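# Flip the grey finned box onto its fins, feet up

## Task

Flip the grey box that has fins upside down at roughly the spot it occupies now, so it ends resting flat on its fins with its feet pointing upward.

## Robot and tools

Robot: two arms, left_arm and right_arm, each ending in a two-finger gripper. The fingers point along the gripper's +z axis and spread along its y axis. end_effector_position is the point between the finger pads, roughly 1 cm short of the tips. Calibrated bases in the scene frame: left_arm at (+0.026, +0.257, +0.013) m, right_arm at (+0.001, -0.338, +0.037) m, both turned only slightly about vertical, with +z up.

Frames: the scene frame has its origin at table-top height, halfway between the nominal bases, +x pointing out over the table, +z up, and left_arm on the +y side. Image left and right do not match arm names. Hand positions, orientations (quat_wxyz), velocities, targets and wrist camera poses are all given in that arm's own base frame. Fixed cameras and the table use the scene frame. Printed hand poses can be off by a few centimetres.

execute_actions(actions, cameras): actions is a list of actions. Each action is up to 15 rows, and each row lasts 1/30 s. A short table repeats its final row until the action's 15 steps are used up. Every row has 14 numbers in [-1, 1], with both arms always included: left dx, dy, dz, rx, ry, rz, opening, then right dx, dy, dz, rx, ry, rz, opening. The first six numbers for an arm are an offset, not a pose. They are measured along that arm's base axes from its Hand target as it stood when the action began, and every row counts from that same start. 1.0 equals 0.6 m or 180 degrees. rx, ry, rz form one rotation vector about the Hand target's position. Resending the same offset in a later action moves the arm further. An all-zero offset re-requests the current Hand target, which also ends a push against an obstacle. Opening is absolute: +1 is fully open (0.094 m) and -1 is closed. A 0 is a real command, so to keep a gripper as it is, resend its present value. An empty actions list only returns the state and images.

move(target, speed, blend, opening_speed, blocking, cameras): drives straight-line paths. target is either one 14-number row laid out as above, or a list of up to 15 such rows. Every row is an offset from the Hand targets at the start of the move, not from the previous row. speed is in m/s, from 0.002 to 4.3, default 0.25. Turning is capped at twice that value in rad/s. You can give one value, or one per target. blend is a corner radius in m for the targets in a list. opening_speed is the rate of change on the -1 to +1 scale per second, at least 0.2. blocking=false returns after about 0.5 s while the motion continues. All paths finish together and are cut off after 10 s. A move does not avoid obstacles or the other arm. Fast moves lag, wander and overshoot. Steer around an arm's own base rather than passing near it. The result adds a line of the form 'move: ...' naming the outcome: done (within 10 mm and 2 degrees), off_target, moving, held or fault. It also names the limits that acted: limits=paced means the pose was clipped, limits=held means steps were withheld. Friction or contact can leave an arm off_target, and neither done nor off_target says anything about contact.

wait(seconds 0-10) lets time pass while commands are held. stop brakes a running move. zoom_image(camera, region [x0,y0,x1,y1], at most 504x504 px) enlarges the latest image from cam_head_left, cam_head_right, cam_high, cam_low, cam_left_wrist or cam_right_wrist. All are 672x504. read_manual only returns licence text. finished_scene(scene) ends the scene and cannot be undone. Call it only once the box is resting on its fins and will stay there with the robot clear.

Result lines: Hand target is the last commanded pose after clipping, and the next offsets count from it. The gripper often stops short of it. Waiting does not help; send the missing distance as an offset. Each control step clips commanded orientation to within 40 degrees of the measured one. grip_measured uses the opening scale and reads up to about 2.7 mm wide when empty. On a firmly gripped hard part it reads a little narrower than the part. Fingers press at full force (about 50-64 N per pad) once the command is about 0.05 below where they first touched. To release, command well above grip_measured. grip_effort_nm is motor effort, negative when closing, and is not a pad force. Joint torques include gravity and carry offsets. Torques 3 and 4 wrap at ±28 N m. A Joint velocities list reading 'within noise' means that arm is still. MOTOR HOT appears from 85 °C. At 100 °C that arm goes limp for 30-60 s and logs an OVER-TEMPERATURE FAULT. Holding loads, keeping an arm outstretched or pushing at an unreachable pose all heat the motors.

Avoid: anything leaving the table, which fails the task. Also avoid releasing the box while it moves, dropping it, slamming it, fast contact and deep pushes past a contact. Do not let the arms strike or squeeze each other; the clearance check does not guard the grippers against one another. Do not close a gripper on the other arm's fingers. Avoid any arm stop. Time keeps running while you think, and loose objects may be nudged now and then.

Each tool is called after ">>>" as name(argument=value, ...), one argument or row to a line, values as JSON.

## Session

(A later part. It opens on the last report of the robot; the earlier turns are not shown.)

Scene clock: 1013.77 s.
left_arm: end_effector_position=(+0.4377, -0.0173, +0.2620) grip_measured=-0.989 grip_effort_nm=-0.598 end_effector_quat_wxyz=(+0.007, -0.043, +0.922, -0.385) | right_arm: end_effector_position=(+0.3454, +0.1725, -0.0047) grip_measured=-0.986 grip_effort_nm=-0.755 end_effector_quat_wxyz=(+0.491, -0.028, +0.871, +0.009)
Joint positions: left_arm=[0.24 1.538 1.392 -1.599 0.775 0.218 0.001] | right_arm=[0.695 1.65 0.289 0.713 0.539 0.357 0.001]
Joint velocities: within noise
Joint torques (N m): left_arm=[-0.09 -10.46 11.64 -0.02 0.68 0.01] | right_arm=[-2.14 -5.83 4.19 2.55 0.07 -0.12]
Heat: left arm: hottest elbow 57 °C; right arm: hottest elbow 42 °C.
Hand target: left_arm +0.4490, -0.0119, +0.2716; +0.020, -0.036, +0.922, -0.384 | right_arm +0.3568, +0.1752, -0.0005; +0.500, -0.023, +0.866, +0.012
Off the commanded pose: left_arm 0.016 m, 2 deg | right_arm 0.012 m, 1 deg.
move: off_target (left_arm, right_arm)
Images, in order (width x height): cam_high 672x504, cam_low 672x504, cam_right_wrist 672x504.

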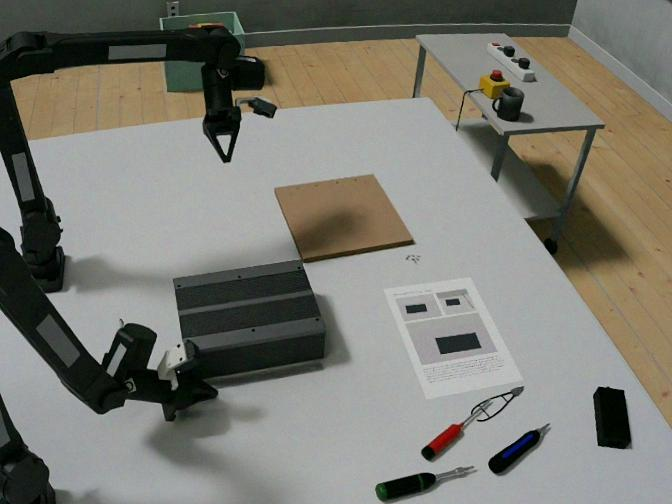

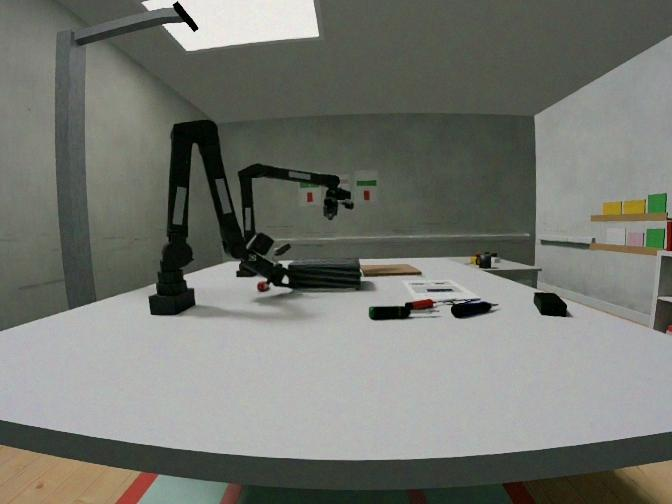

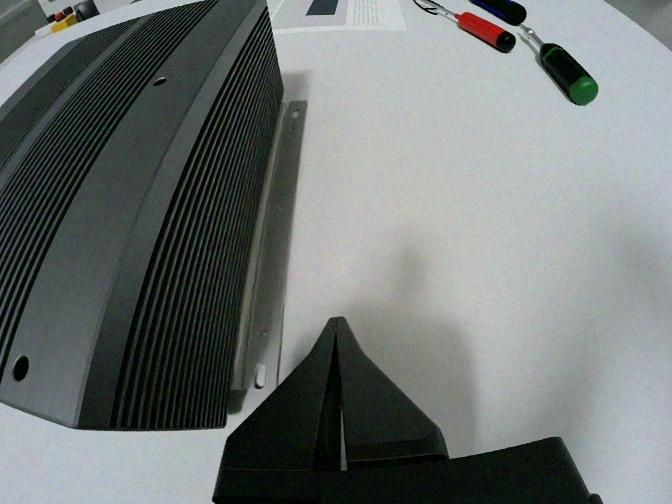

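>>> move(
  target=[
    [-0.118,0.0,-0.1,0,0,0,1,0,0.02,-0.02,0,0,0,-1],
    [-0.118,-0.09,-0.39,0,0,0,1,0,0.065,-0.02,0,0,0,-1],
  ],
  speed=[0.3,0.2],
  cameras=["cam_head_left","cam_left_wrist","cam_right_wrist"],
)

Scene clock: 1025.83 s.
left_arm: end_effector_position=(+0.3789, -0.0622, +0.0452) grip_measured=+0.997 grip_effort_nm=0.154 end_effector_quat_wxyz=(+0.029, -0.031, +0.923, -0.382) | right_arm: end_effector_position=(+0.3536, +0.2038, -0.0126) grip_measured=-0.986 grip_effort_nm=-0.755 end_effector_quat_wxyz=(+0.498, -0.021, +0.867, +0.007)
Joint positions: left_arm=[0.16 1.599 0.826 -0.848 0.785 0.113 0.094] | right_arm=[0.769 1.73 0.365 0.701 0.615 0.413 0.001]
Joint velocities: within noise
Joint torques (N m): left_arm=[-1.55 -8.12 6.06 0.92 0.67 -0.3] | right_arm=[0.44 -7.06 4.16 1.55 0.41 0.06]
Heat: left arm: hottest elbow 56 °C; right arm: hottest elbow 40 °C.
Hand target: left_arm +0.3781, -0.0660, +0.0376; +0.019, -0.036, +0.922, -0.384 | right_arm +0.3567, +0.2141, -0.0126; +0.500, -0.022, +0.866, +0.012
Off the commanded pose: left_arm 0.008 m, 1 deg | right_arm 0.011 m, 1 deg.
move: off_target (right_arm)
Images, in order (width x height): cam_head_left 672x504, cam_left_wrist 672x504, cam_right_wrist 672x504.

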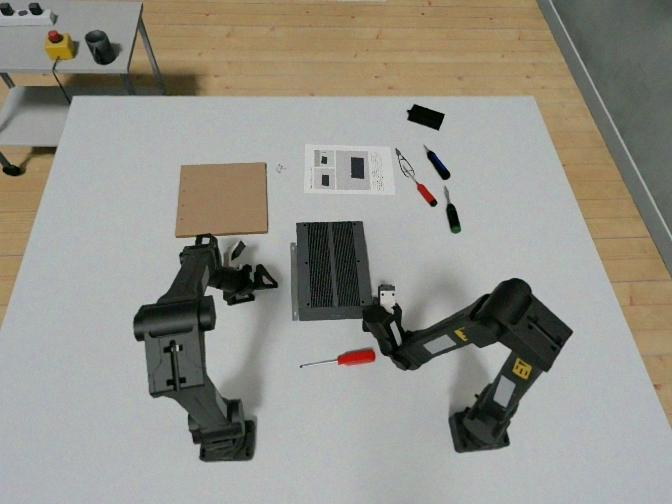

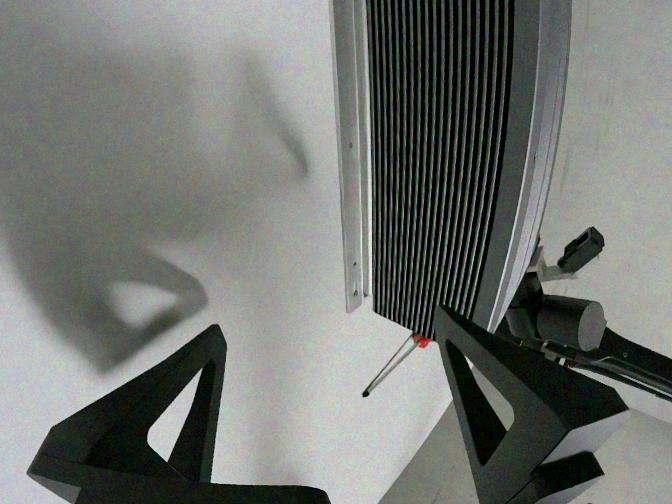

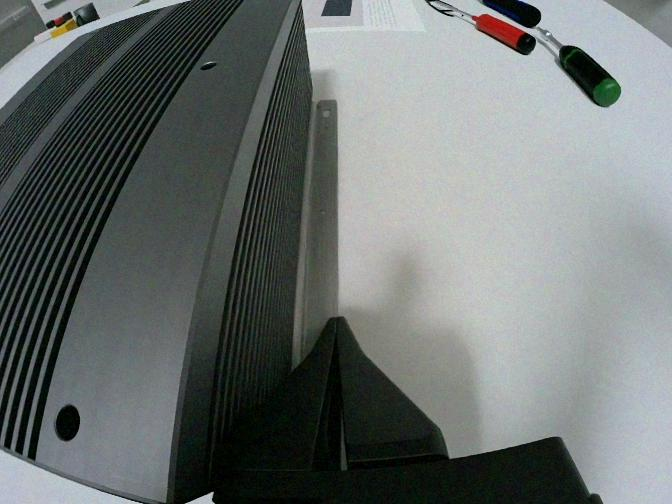

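>>> move(
  target=[
    [0.05,-0.08,0.015,0,0,0,1,0,0.03,0,0,0,0,-1],
    [0.06,-0.29,0.06,0,0,0,1,-0.01,0.133,0,0,0,0,-1],
    [0.063,-0.32,0.30,0,0,0,1,-0.01,0.163,0,0,0,0,-1],
  ],
  speed=[0.1,0.07,0.08],
  cameras=["cam_high","cam_left_wrist","cam_right_wrist"],
)

Scene clock: 1038.60 s.
left_arm: end_effector_position=(+0.4037, -0.2580, +0.2096) grip_measured=+1.000 grip_effort_nm=-0.027 end_effector_quat_wxyz=(+0.015, -0.028, +0.923, -0.384) | right_arm: end_effector_position=(+0.3279, +0.2393, -0.0248) grip_measured=-0.988 grip_effort_nm=-0.662 end_effector_quat_wxyz=(+0.483, -0.008, +0.874, -0.051)
Joint positions: left_arm=[-0.331 1.406 1.099 -0.889 0.711 -0.533 0.094] | right_arm=[0.948 1.757 0.47 0.397 0.824 0.622 0.001]
Joint velocities: within noise
Joint torques (N m): left_arm=[-0.03 -8.88 11.51 0.99 0.35 -0.27] | right_arm=[3.19 -7.24 11.08 2.35 -1.68 -0.27]
Heat: left arm: hottest elbow 53 °C; right arm: hottest elbow 40 °C.
Hand target: left_arm +0.4159, -0.2580, +0.2178; +0.020, -0.036, +0.922, -0.384 | right_arm +0.3507, +0.3121, -0.0125; +0.500, -0.023, +0.866, +0.012
Off the commanded pose: left_arm 0.015 m, 1 deg | right_arm 0.077 m, 8 deg.
move: off_target (left_arm, right_arm)
Images, in order (width x height): cam_high 672x504, cam_left_wrist 672x504, cam_right_wrist 672x504.

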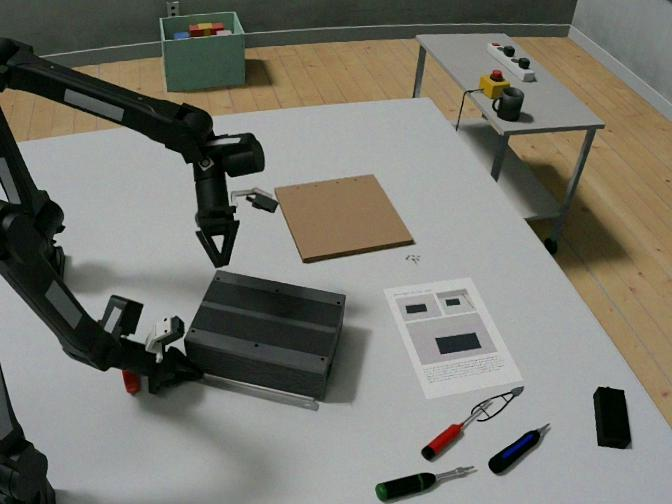

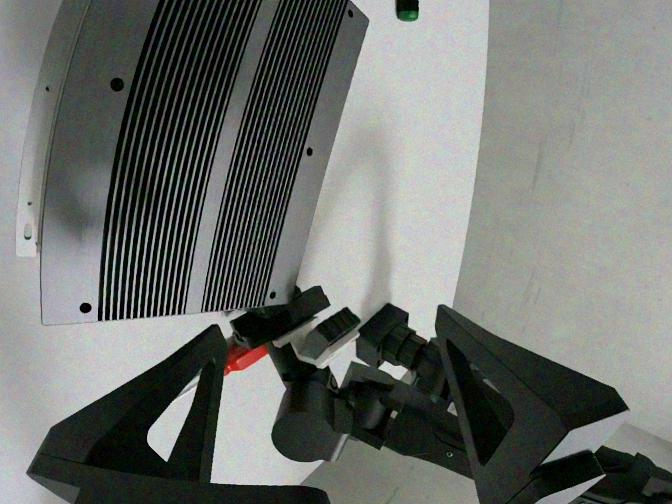

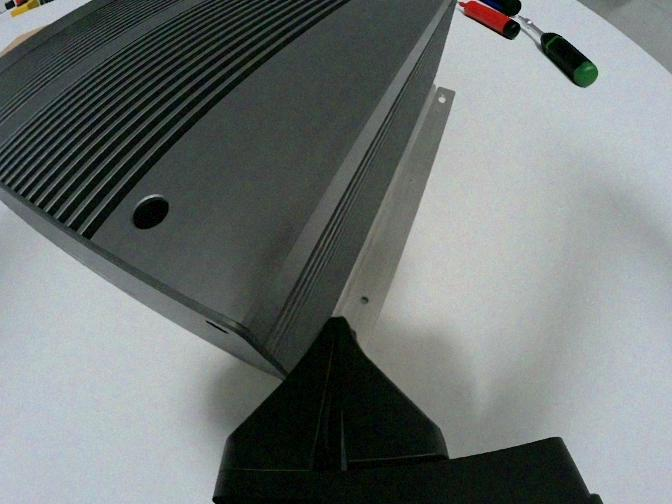

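>>> move(
  target=[
    [0.0,0.15,0.05,0,0,0,1,-0.05,-0.3,0.15,0.01,-0.01,0.2,1],
    [0.05,0.35,0.05,0,0,0,1,0.25,-0.42,0.12,-0.0225,0.02,0.499,1],
  ],
  speed=[0.25,0.3],
  blend=[0.03,0],
)

Scene clock: 1061.33 s.
left_arm: end_effector_position=(+0.4323, -0.0529, +0.2423) grip_measured=+1.000 grip_effort_nm=-0.032 end_effector_quat_wxyz=(+0.012, -0.041, +0.922, -0.384) | right_arm: end_effector_position=(+0.4879, +0.0652, +0.0564) grip_measured=+0.998 grip_effort_nm=0.071 end_effector_quat_wxyz=(-0.315, +0.638, -0.614, -0.342)
Joint positions: left_arm=[0.162 1.494 1.293 -1.456 0.786 0.109 0.094] | right_arm=[-0.151 1.942 1.281 -1.208 -0.936 -1.911 0.094]
Joint velocities: within noise
Joint torques (N m): left_arm=[-0.21 -8.76 11.71 0.18 0.59 0.01] | right_arm=[-0.73 -13.51 8.46 -0.23 -0.56 -0.11]
Heat: left arm: hottest elbow 55 °C; right arm: hottest elbow 42 °C.
Hand target: left_arm +0.4459, -0.0480, +0.2477; +0.020, -0.036, +0.922, -0.384 | right_arm +0.5006, +0.0601, +0.0594; -0.320, +0.642, -0.611, -0.335
Off the commanded pose: left_arm 0.015 m, 1 deg | right_arm 0.014 m, 1 deg.
move: off_target (left_arm, right_arm)

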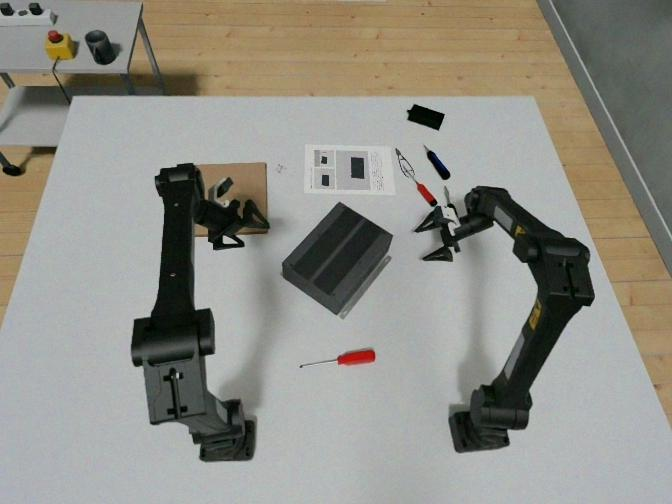

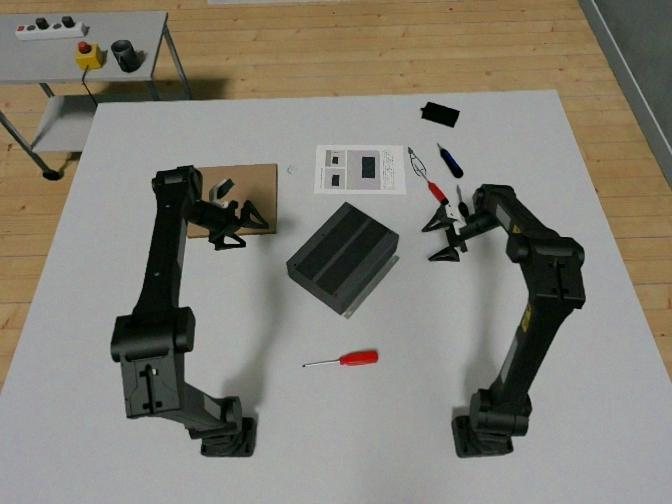

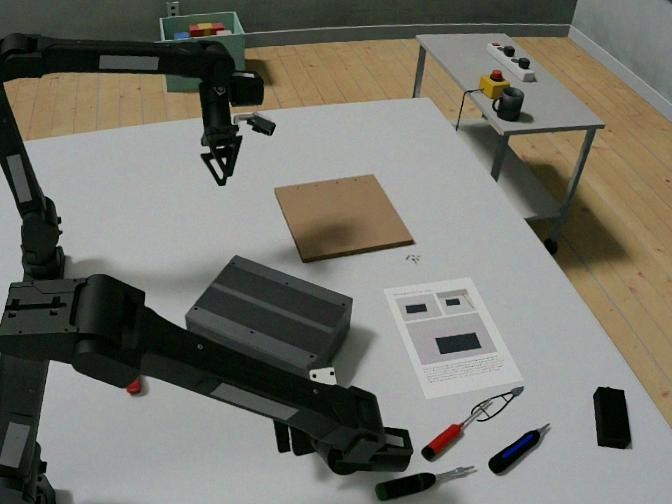

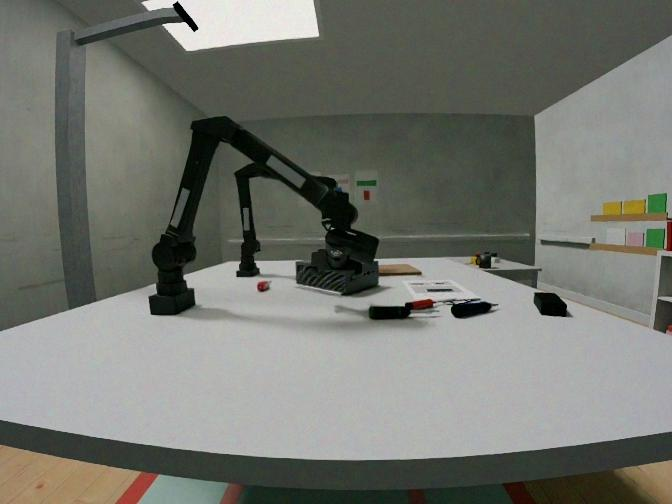

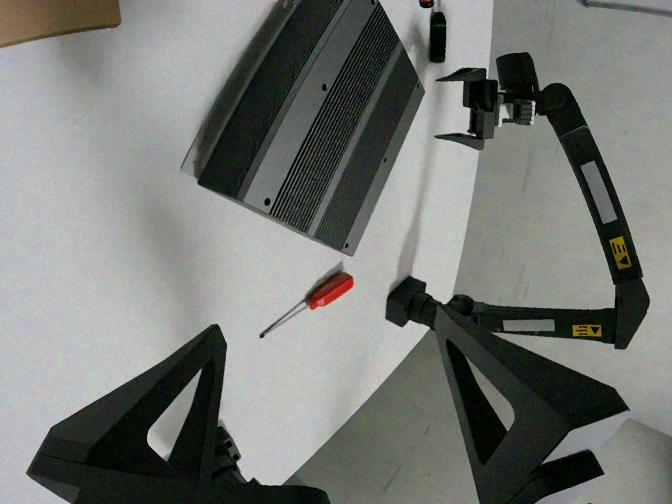

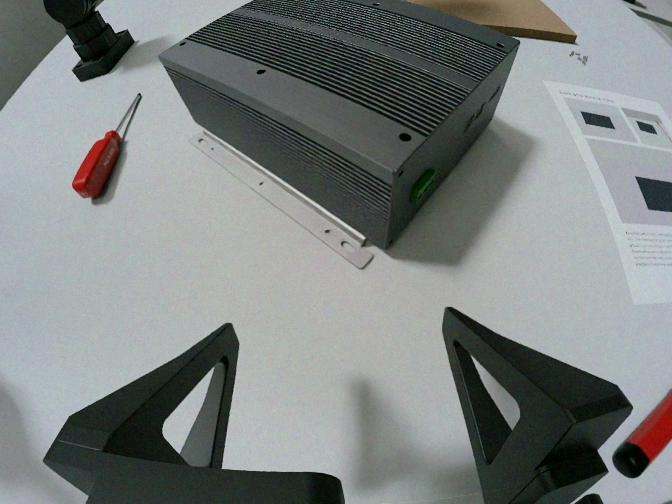

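>>> move(
  target=[
    [0,0,0,0,0,0,1,0.067,0.04,-0.122,0,0,0,1],
    [0,0,0,0,0,0,1,0.06,0.34,-0.122,0,0,0,1],
  ],
  speed=[0.2,0.1],
  cameras=["cam_head_left","cam_left_wrist","cam_right_wrist"],
)

Scene clock: 1075.00 s.
left_arm: end_effector_position=(+0.4322, -0.0529, +0.2423) grip_measured=+1.000 grip_effort_nm=-0.032 end_effector_quat_wxyz=(+0.012, -0.041, +0.922, -0.384) | right_arm: end_effector_position=(+0.5350, +0.1882, -0.0221) grip_measured=+1.000 grip_effort_nm=0.002 end_effector_quat_wxyz=(-0.315, +0.617, -0.647, -0.320)
Joint positions: left_arm=[0.162 1.494 1.293 -1.456 0.786 0.11 0.094] | right_arm=[0.095 2.067 1.255 -0.612 -0.923 -1.356 0.094]
Joint velocities: within noise
Joint torques (N m): left_arm=[-0.21 -8.88 11.69 0.18 0.58 0.01] | right_arm=[9.47 -15.74 7.97 3.02 -1.63 0.65]
Heat: left arm: hottest elbow 53 °C; right arm: hottest elbow 42 °C.
Hand target: left_arm +0.4459, -0.0480, +0.2477; +0.020, -0.036, +0.922, -0.384 | right_arm +0.5368, +0.2641, -0.0137; -0.320, +0.643, -0.611, -0.334
Off the commanded pose: left_arm 0.016 m, 1 deg | right_arm 0.076 m, 5 deg.
move: off_target (left_arm, right_arm)
Images, in order (width x height): cam_head_left 672x504, cam_left_wrist 672x504, cam_right_wrist 672x504.

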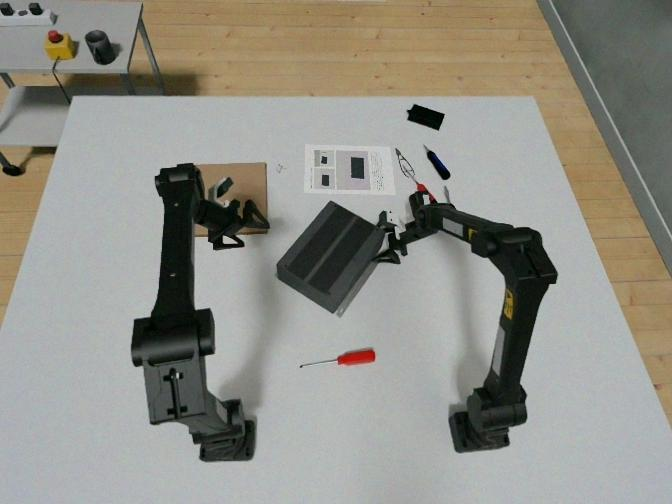

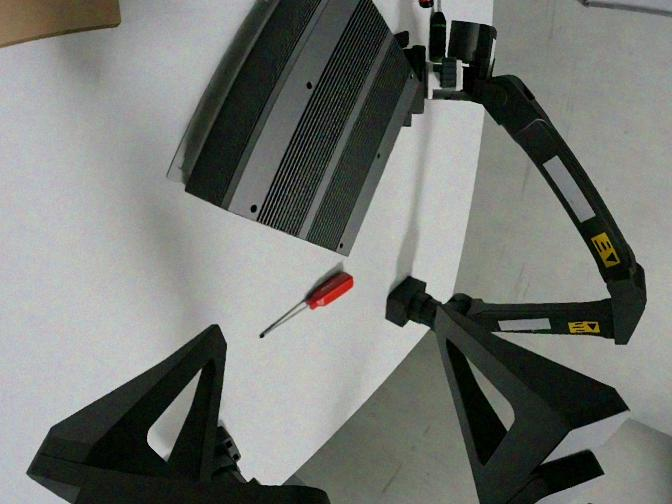

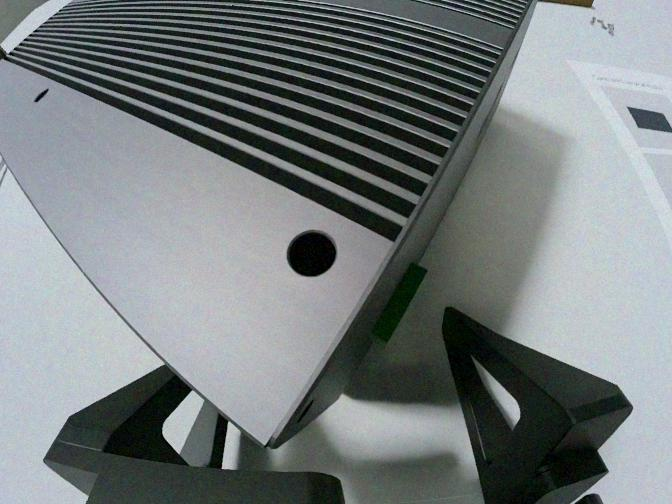

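>>> move(
  target=[0,0,0,0,0,0,1,-0.02,0.2,0,0,0,0.03,1],
  speed=0.1,
  cameras=["cam_head_left","cam_right_wrist"],
)

Scene clock: 1095.80 s.
left_arm: end_effector_position=(+0.4322, -0.0529, +0.2423) grip_measured=+1.000 grip_effort_nm=-0.027 end_effector_quat_wxyz=(+0.012, -0.041, +0.922, -0.384) | right_arm: end_effector_position=(+0.5318, +0.2855, -0.0220) grip_measured=+1.000 grip_effort_nm=-0.051 end_effector_quat_wxyz=(-0.300, +0.637, -0.631, -0.326)
Joint positions: left_arm=[0.162 1.494 1.293 -1.456 0.786 0.11 0.094] | right_arm=[0.271 2.092 1.301 -0.497 -0.886 -1.175 0.094]
Joint velocities: within noise
Joint torques (N m): left_arm=[-0.21 -8.82 11.67 0.17 0.6 0.01] | right_arm=[11.28 -14.56 10.84 2.33 -1.84 0.5]
Heat: left arm: hottest elbow 52 °C; right arm: hottest elbow 41 °C.
Hand target: left_arm +0.4459, -0.0480, +0.2477; +0.020, -0.036, +0.922, -0.384 | right_arm +0.5249, +0.3839, -0.0137; -0.304, +0.671, -0.580, -0.349
Off the commanded pose: left_arm 0.016 m, 1 deg | right_arm 0.099 m, 7 deg.
move: off_target (left_arm, right_arm)
Images, in order (width x height): cam_head_left 672x504, cam_right_wrist 672x504.

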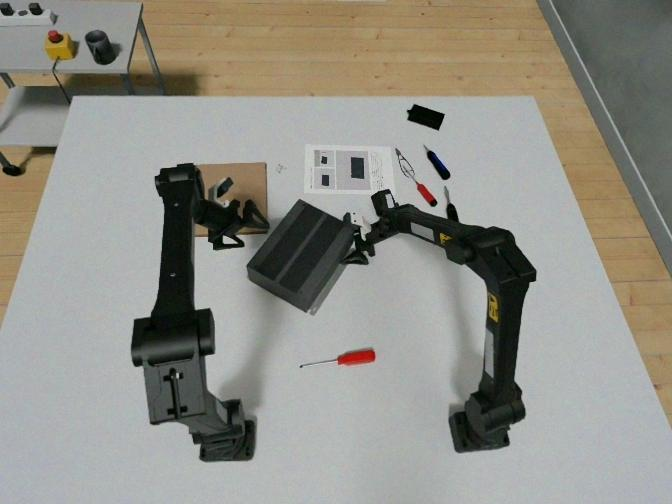

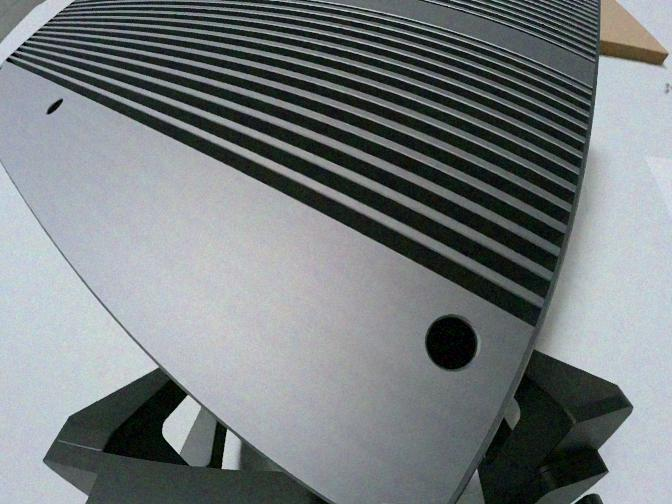

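>>> move(
  target=[
    [0.0,0.15,-0.2,0,0,0,1,0,0,0,0,0,0,1],
    [0.0,0.13,-0.35,0,0,0,1,0,0,0,0,0,0,1],
    [-0.03,-0.22,-0.34,0,0,0,1,0.03,0.08,0,0,0,0.03,1],
  ],
  speed=[0.25,0.25,0.08],
  cameras=["cam_head_left","cam_left_wrist","cam_right_wrist"],
)

Scene clock: 1110.17 s.
left_arm: end_effector_position=(+0.4531, -0.0289, +0.0465) grip_measured=+0.998 grip_effort_nm=0.120 end_effector_quat_wxyz=(+0.085, -0.164, +0.924, -0.334) | right_arm: end_effector_position=(+0.5541, +0.3022, -0.0217) grip_measured=+1.000 grip_effort_nm=-0.076 end_effector_quat_wxyz=(-0.285, +0.662, -0.607, -0.334)
Joint positions: left_arm=[0.177 1.634 0.906 -0.638 0.678 -0.245 0.094] | right_arm=[0.286 2.166 1.454 -0.651 -0.892 -1.272 0.094]
Joint velocities: within noise
Joint torques (N m): left_arm=[-22.24 -10.87 4.08 0.42 4.3 0.16] | right_arm=[13.8 -15.79 12.9 2.63 -2.24 0.74]
Heat: left arm: hottest elbow 51 °C; right arm: hottest elbow 44 °C.
Hand target: left_arm +0.4279, -0.1800, +0.0438; +0.020, -0.036, +0.922, -0.384 | right_arm +0.5428, +0.4319, -0.0139; -0.287, +0.697, -0.548, -0.363
Off the commanded pose: left_arm 0.153 m, 17 deg | right_arm 0.131 m, 9 deg.
move: off_target (left_arm, right_arm)
Images, in order (width x height): cam_head_left 672x504, cam_left_wrist 672x504, cam_right_wrist 672x504.

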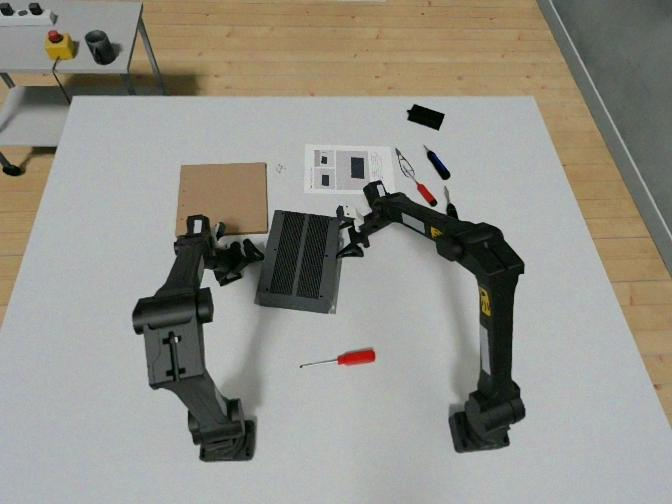

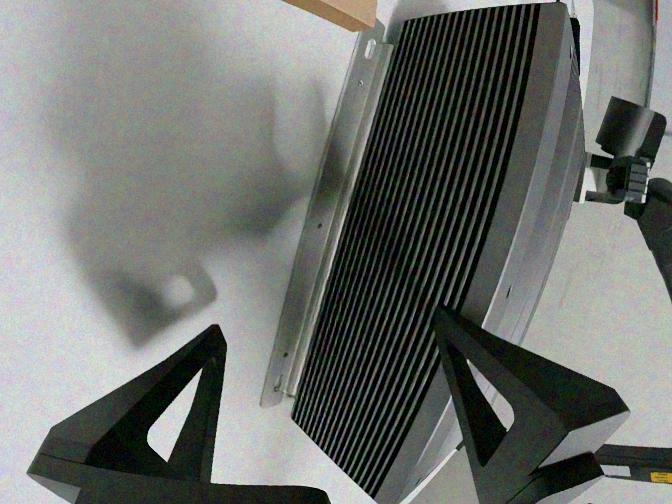

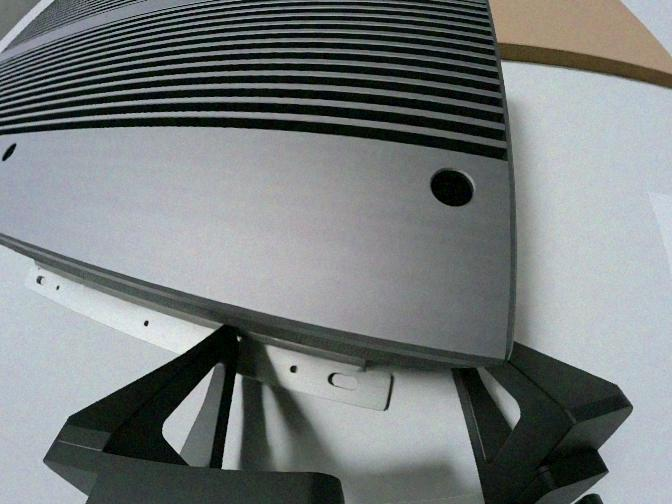

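>>> move(
  target=[
    [0.0,0.22,0,0,0,-0.02,1,-0.05,-0.3,0,0,0,-0.06,1],
    [0.13,0.28,-0.01,0,0,-0.045,1,-0.13,-0.3,0,0,0,-0.105,1],
  ],
  speed=0.12,
  cameras=["cam_head_left","cam_left_wrist","cam_right_wrist"],
)

Scene clock: 1123.30 s.
left_arm: end_effector_position=(+0.4957, -0.0184, +0.0434) grip_measured=+0.998 grip_effort_nm=0.115 end_effector_quat_wxyz=(-0.008, +0.027, +0.923, -0.385) | right_arm: end_effector_position=(+0.4786, +0.2501, -0.0206) grip_measured=+1.000 grip_effort_nm=-0.076 end_effector_quat_wxyz=(+0.347, -0.598, +0.657, +0.301)
Joint positions: left_arm=[0.205 1.937 1.312 -1.194 0.758 0.363 0.094] | right_arm=[0.236 1.945 0.986 -0.157 -0.872 -1.026 0.094]
Joint velocities: within noise
Joint torques (N m): left_arm=[-0.09 -13.04 9.42 -0.27 0.43 0.03] | right_arm=[-0.38 -16.44 2.86 0.76 -1.12 0.02]
Heat: left arm: hottest elbow 50 °C; right arm: hottest elbow 47 °C.
Hand target: left_arm +0.5058, -0.0121, +0.0376; -0.008, +0.029, +0.923, -0.384 | right_arm +0.4648, +0.2520, -0.0138; +0.343, -0.598, +0.655, +0.311
Off the commanded pose: left_arm 0.013 m, 0 deg | right_arm 0.016 m, 1 deg.
move: off_target (left_arm, right_arm)
Images, in order (width x height): cam_head_left 672x504, cam_left_wrist 672x504, cam_right_wrist 672x504.

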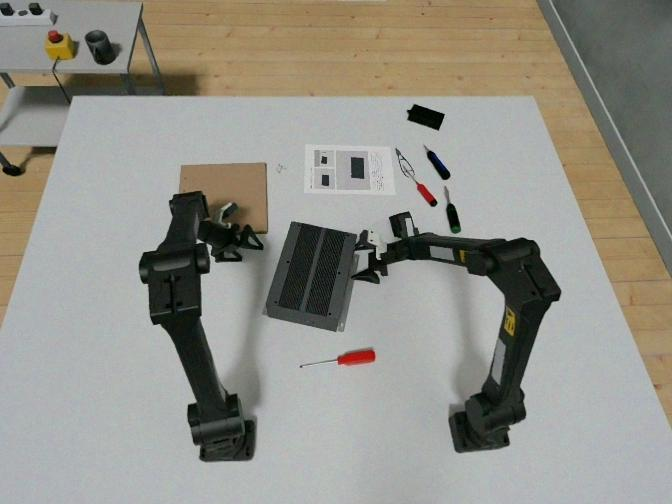

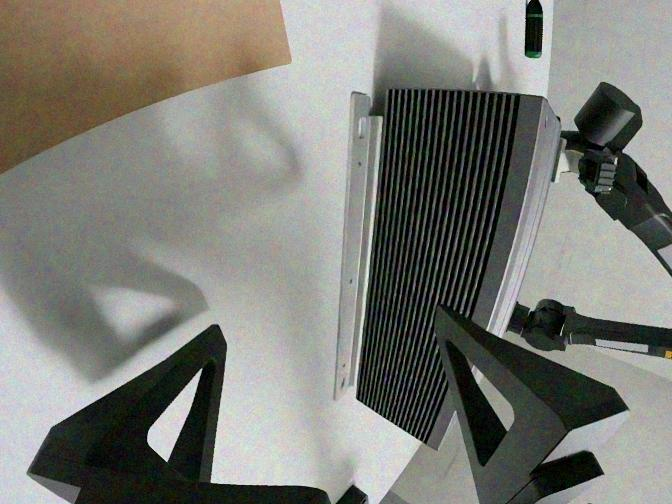

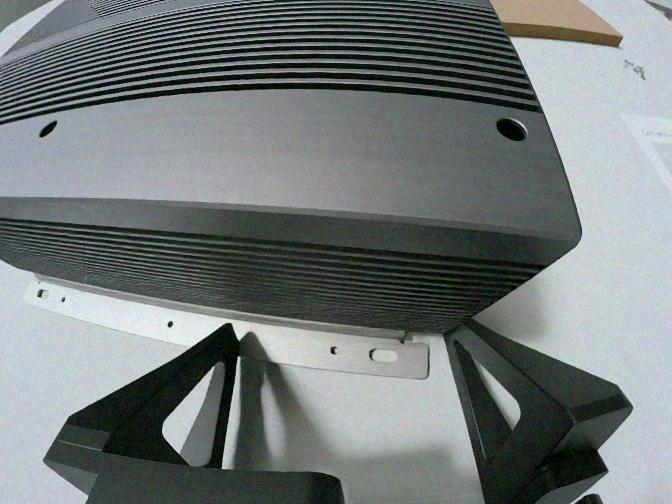

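>>> move(
  target=[
    [0,0,0,0,0,-0.01,1,0,-0.1,0.0,0,0,-0.03,1],
    [0,0,0,0,0,-0.015,1,-0.115,-0.1,0,0,0,-0.035,1],
  ],
  speed=0.15,
  cameras=["cam_left_wrist","cam_right_wrist"],
)

Scene clock: 1131.37 s.
left_arm: end_effector_position=(+0.4960, -0.0168, +0.0437) grip_measured=+0.998 grip_effort_nm=0.115 end_effector_quat_wxyz=(-0.016, +0.048, +0.922, -0.385) | right_arm: end_effector_position=(+0.3946, +0.1861, -0.0196) grip_measured=+1.000 grip_effort_nm=-0.076 end_effector_quat_wxyz=(+0.353, -0.556, +0.692, +0.295)
Joint positions: left_arm=[0.205 1.956 1.341 -1.243 0.747 0.421 0.094] | right_arm=[0.132 1.778 0.677 -0.04 -0.883 -1.015 0.094]
Joint velocities: within noise
Joint torques (N m): left_arm=[-0.32 -13.27 9.42 -0.32 0.41 0.01] | right_arm=[0.97 -12.16 3.99 1.74 -0.46 0.08]
Heat: left arm: hottest elbow 50 °C; right arm: hottest elbow 45 °C.
Hand target: left_arm +0.5059, -0.0121, +0.0377; -0.017, +0.051, +0.922, -0.384 | right_arm +0.3958, +0.1920, -0.0138; +0.359, -0.561, +0.687, +0.292
Off the commanded pose: left_arm 0.012 m, 0 deg | right_arm 0.008 m, 1 deg.
move: off_target (left_arm)
Images, in order (width x height): cam_left_wrist 672x504, cam_right_wrist 672x504.

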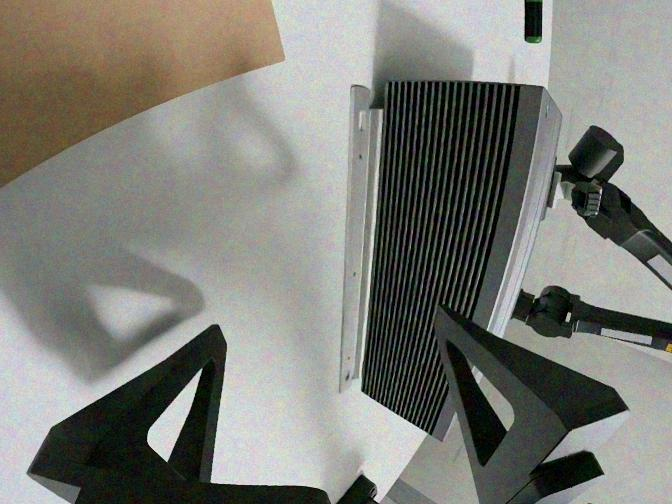

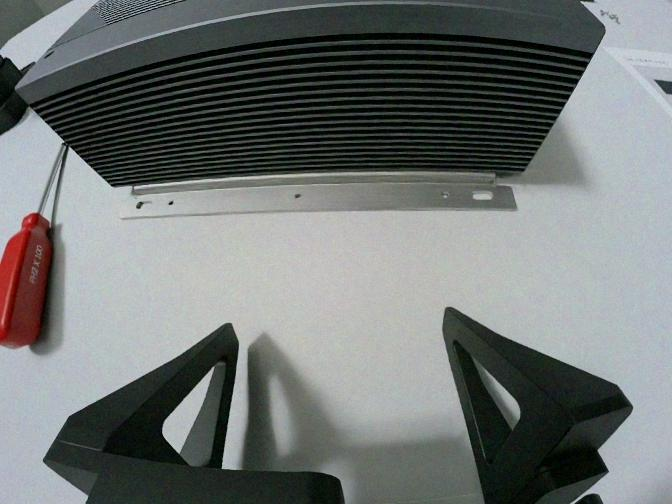

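>>> move(
  target=[
    [-0.02,-0.07,0.015,0,0,0,1,-0.005,0.1,0,0,0,0,1],
    [-0.055,-0.297,0.06,0,0,0,1,0.04,0.288,0,0,0,0,1],
    [-0.06,-0.30,0.13,0,0,0,1,0.045,0.30,0,0,0,0,1],
  ],
  speed=[0.1,0.07,0.05],
  cameras=["cam_high","cam_low","cam_left_wrist","cam_right_wrist"],
)

Scene clock: 1143.00 s.
left_arm: end_effector_position=(+0.4804, -0.1301, +0.0815) grip_measured=+1.000 grip_effort_nm=-0.061 end_effector_quat_wxyz=(+0.000, +0.016, +0.940, -0.341) | right_arm: end_effector_position=(+0.4011, +0.2923, -0.0205) grip_measured=+1.000 grip_effort_nm=0.002 end_effector_quat_wxyz=(+0.336, -0.520, +0.737, +0.273)
Joint positions: left_arm=[-0.04 1.755 1.194 -0.991 0.696 -0.014 0.094] | right_arm=[0.422 1.805 0.718 0.19 -0.642 -0.575 0.094]
Joint velocities: within noise
Joint torques (N m): left_arm=[-9.05 -15.97 9.36 -0.92 4.19 -0.41] | right_arm=[9 -5.83 13.24 3.12 -1 0.13]
Heat: left arm: hottest elbow 50 °C; right arm: hottest elbow 43 °C.
Hand target: left_arm +0.4699, -0.1920, +0.1157; -0.017, +0.051, +0.922, -0.384 | right_arm +0.4229, +0.3721, -0.0137; +0.359, -0.561, +0.687, +0.292
Off the commanded pose: left_arm 0.072 m, 7 deg | right_arm 0.083 m, 8 deg.
move: off_target (left_arm, right_arm)
Images, in order (width x height): cam_high 672x504, cam_low 672x504, cam_left_wrist 672x504, cam_right_wrist 672x504.

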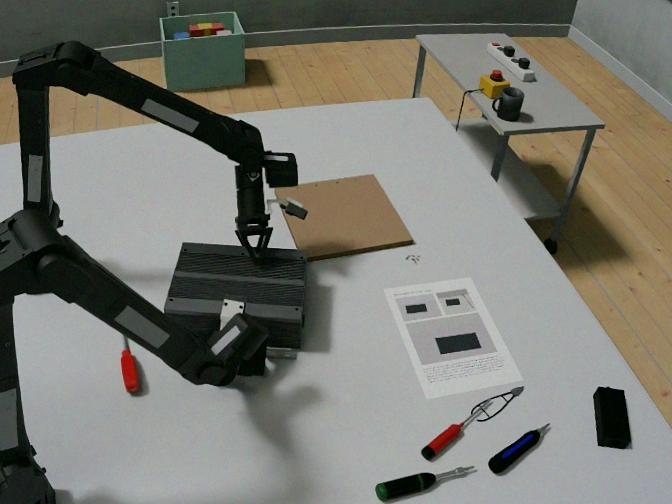

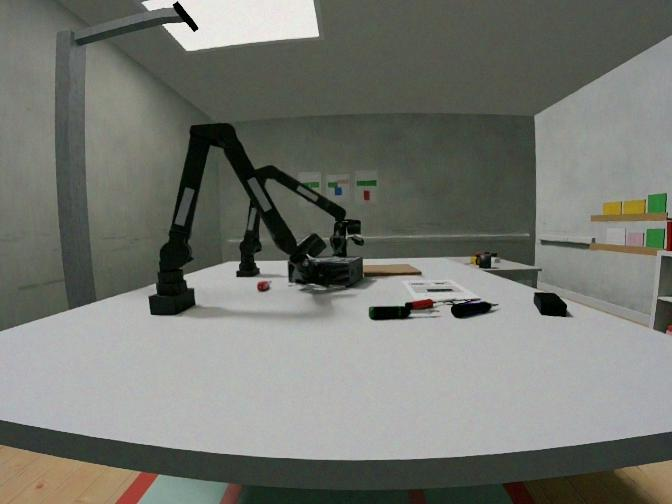

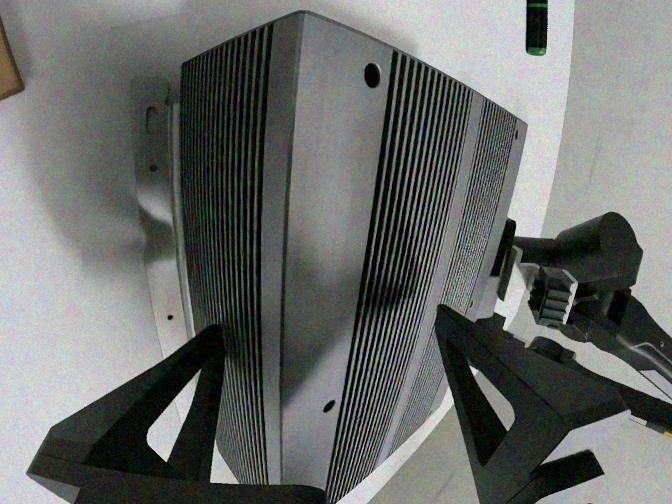

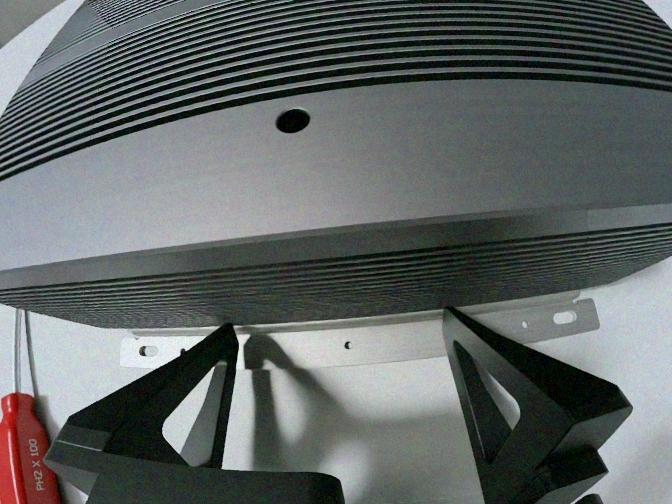

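>>> move(
  target=[
    [0,0.08,-0.1,0,0,0,1,-0.0,-0.1,0,0,0,0,1],
    [0.04,0.27,-0.14,0,0,0,0.49,0,-0.2,0,0,0,0,1],
  ],
  speed=0.1,
  cameras=["cam_head_left","cam_left_wrist","cam_right_wrist"],
)

Scene clock: 1160.37 s.
left_arm: end_effector_position=(+0.4751, -0.0938, +0.0617) grip_measured=+0.497 grip_effort_nm=-0.315 end_effector_quat_wxyz=(-0.028, +0.087, +0.903, -0.419) | right_arm: end_effector_position=(+0.4119, +0.2542, -0.0212) grip_measured=+1.000 grip_effort_nm=0.007 end_effector_quat_wxyz=(+0.349, -0.561, +0.690, +0.297)
Joint positions: left_arm=[0.072 1.897 1.273 -1.215 0.834 0.384 0.07] | right_arm=[0.294 1.832 0.746 0.089 -0.808 -0.819 0.094]
Joint velocities: within noise
Joint torques (N m): left_arm=[8.18 -10.99 8.4 1.16 -2.66 -0.04] | right_arm=[-1.44 -12.57 5.53 0.88 -0.64 -0.17]
Heat: left arm: hottest wrist yaw 55 °C; right arm: hottest elbow 48 °C.
Hand target: left_arm +0.4939, -0.0301, +0.0317; -0.017, +0.051, +0.922, -0.384 | right_arm +0.4228, +0.2519, -0.0138; +0.359, -0.561, +0.687, +0.292
Off the commanded pose: left_arm 0.073 m, 6 deg | right_arm 0.013 m, 1 deg.
move: off_target (left_arm, right_arm); target 2's new opening was sent with left_arm's hand 0.063 m and 5 deg from that target
Images, in order (width x height): cam_head_left 672x504, cam_left_wrist 672x504, cam_right_wrist 672x504.

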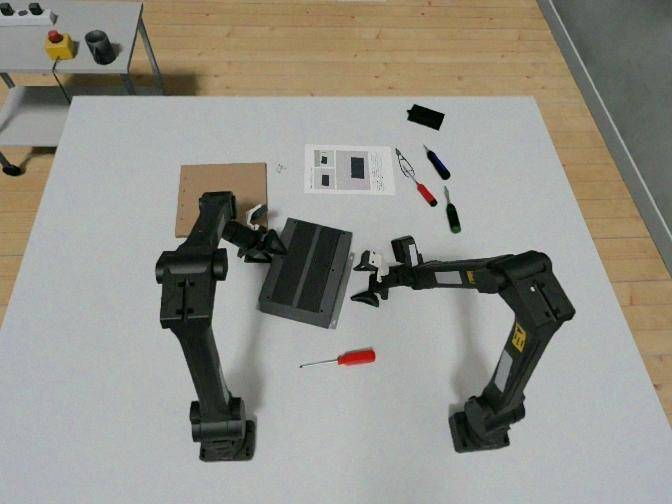

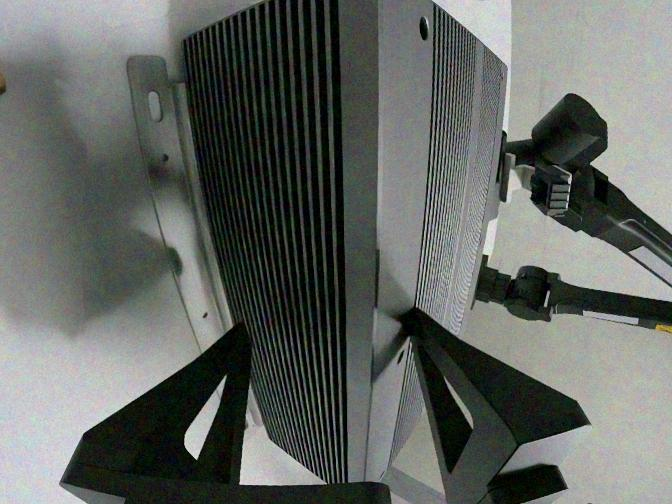

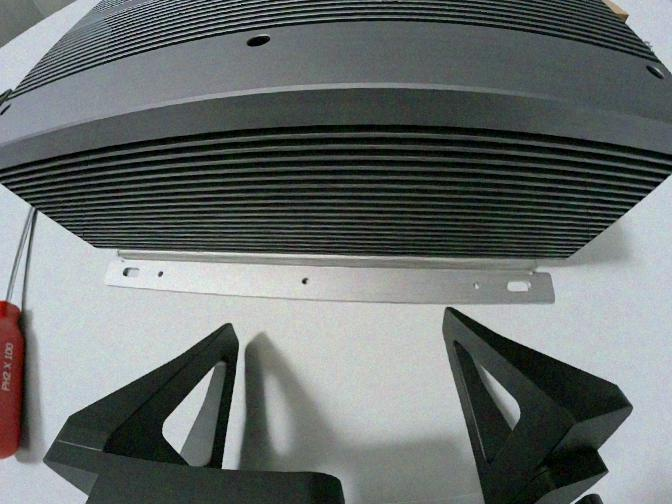

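>>> move(
  target=[
    [-0.03,-0.08,0.2,0,0,0,1,0.0,0,0,0,0,0,1],
    [0,0.08,0.2,0,0,0,0.49,0,0,0,0,0,0,1],
    [0,0.05,0.0,0,0,0,0.49,-0.01,-0.05,0,0,0,0,1],
  ],
  speed=[0.2,0.2,0.2],
  cameras=["cam_head_left","cam_left_wrist","cam_right_wrist"],
)

Scene clock: 1169.37 s.
left_arm: end_effector_position=(+0.4923, +0.0044, +0.0419) grip_measured=+0.493 grip_effort_nm=-0.110 end_effector_quat_wxyz=(-0.008, +0.055, +0.923, -0.382) | right_arm: end_effector_position=(+0.4130, +0.2269, -0.0202) grip_measured=+1.000 grip_effort_nm=0.007 end_effector_quat_wxyz=(+0.352, -0.561, +0.688, +0.296)
Joint positions: left_arm=[0.245 1.961 1.344 -1.263 0.732 0.484 0.07] | right_arm=[0.227 1.82 0.737 0.031 -0.844 -0.904 0.094]
Joint velocities: within noise
Joint torques (N m): left_arm=[-1.55 -13.92 6.91 0.43 0.64 -0.27] | right_arm=[-2.26 -13.51 4.15 1.11 -0.69 -0.15]
Heat: left arm: hottest wrist yaw 51 °C; right arm: hottest elbow 46 °C.
Hand target: left_arm +0.4939, +0.0000, +0.0317; -0.017, +0.051, +0.922, -0.384 | right_arm +0.4168, +0.2221, -0.0139; +0.359, -0.561, +0.687, +0.292
Off the commanded pose: left_arm 0.011 m, 1 deg | right_arm 0.009 m, 1 deg.
move: off_target (left_arm); target 2's new opening was sent with left_arm's hand 0.011 m and 1 deg from that target
Images, in order (width x height): cam_head_left 672x504, cam_left_wrist 672x504, cam_right_wrist 672x504.

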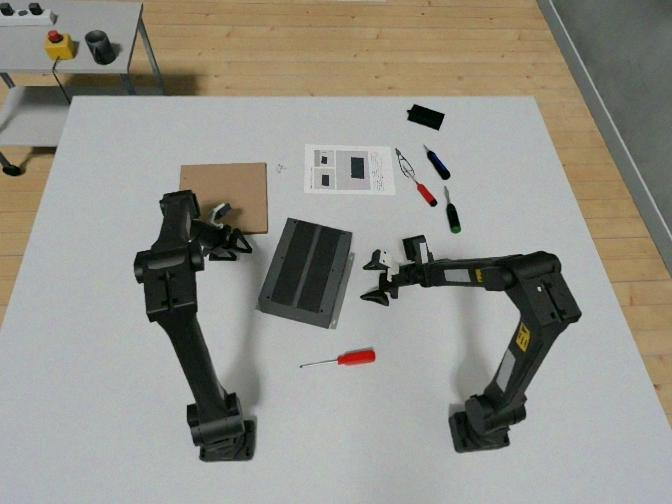

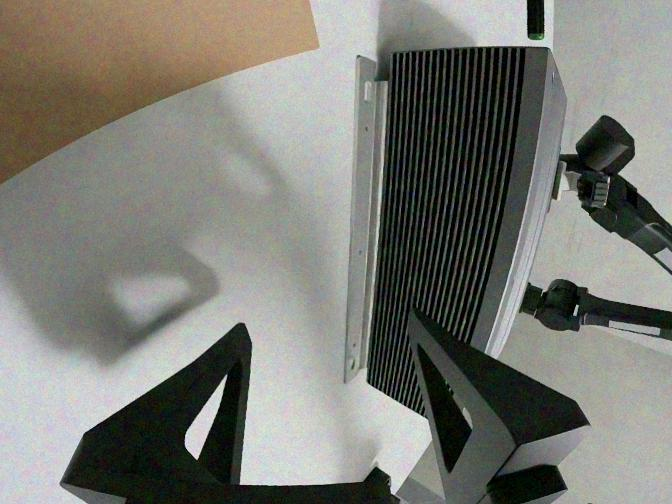

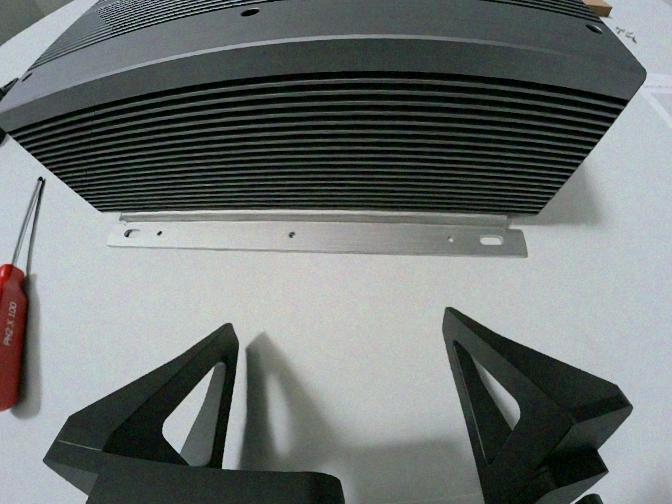

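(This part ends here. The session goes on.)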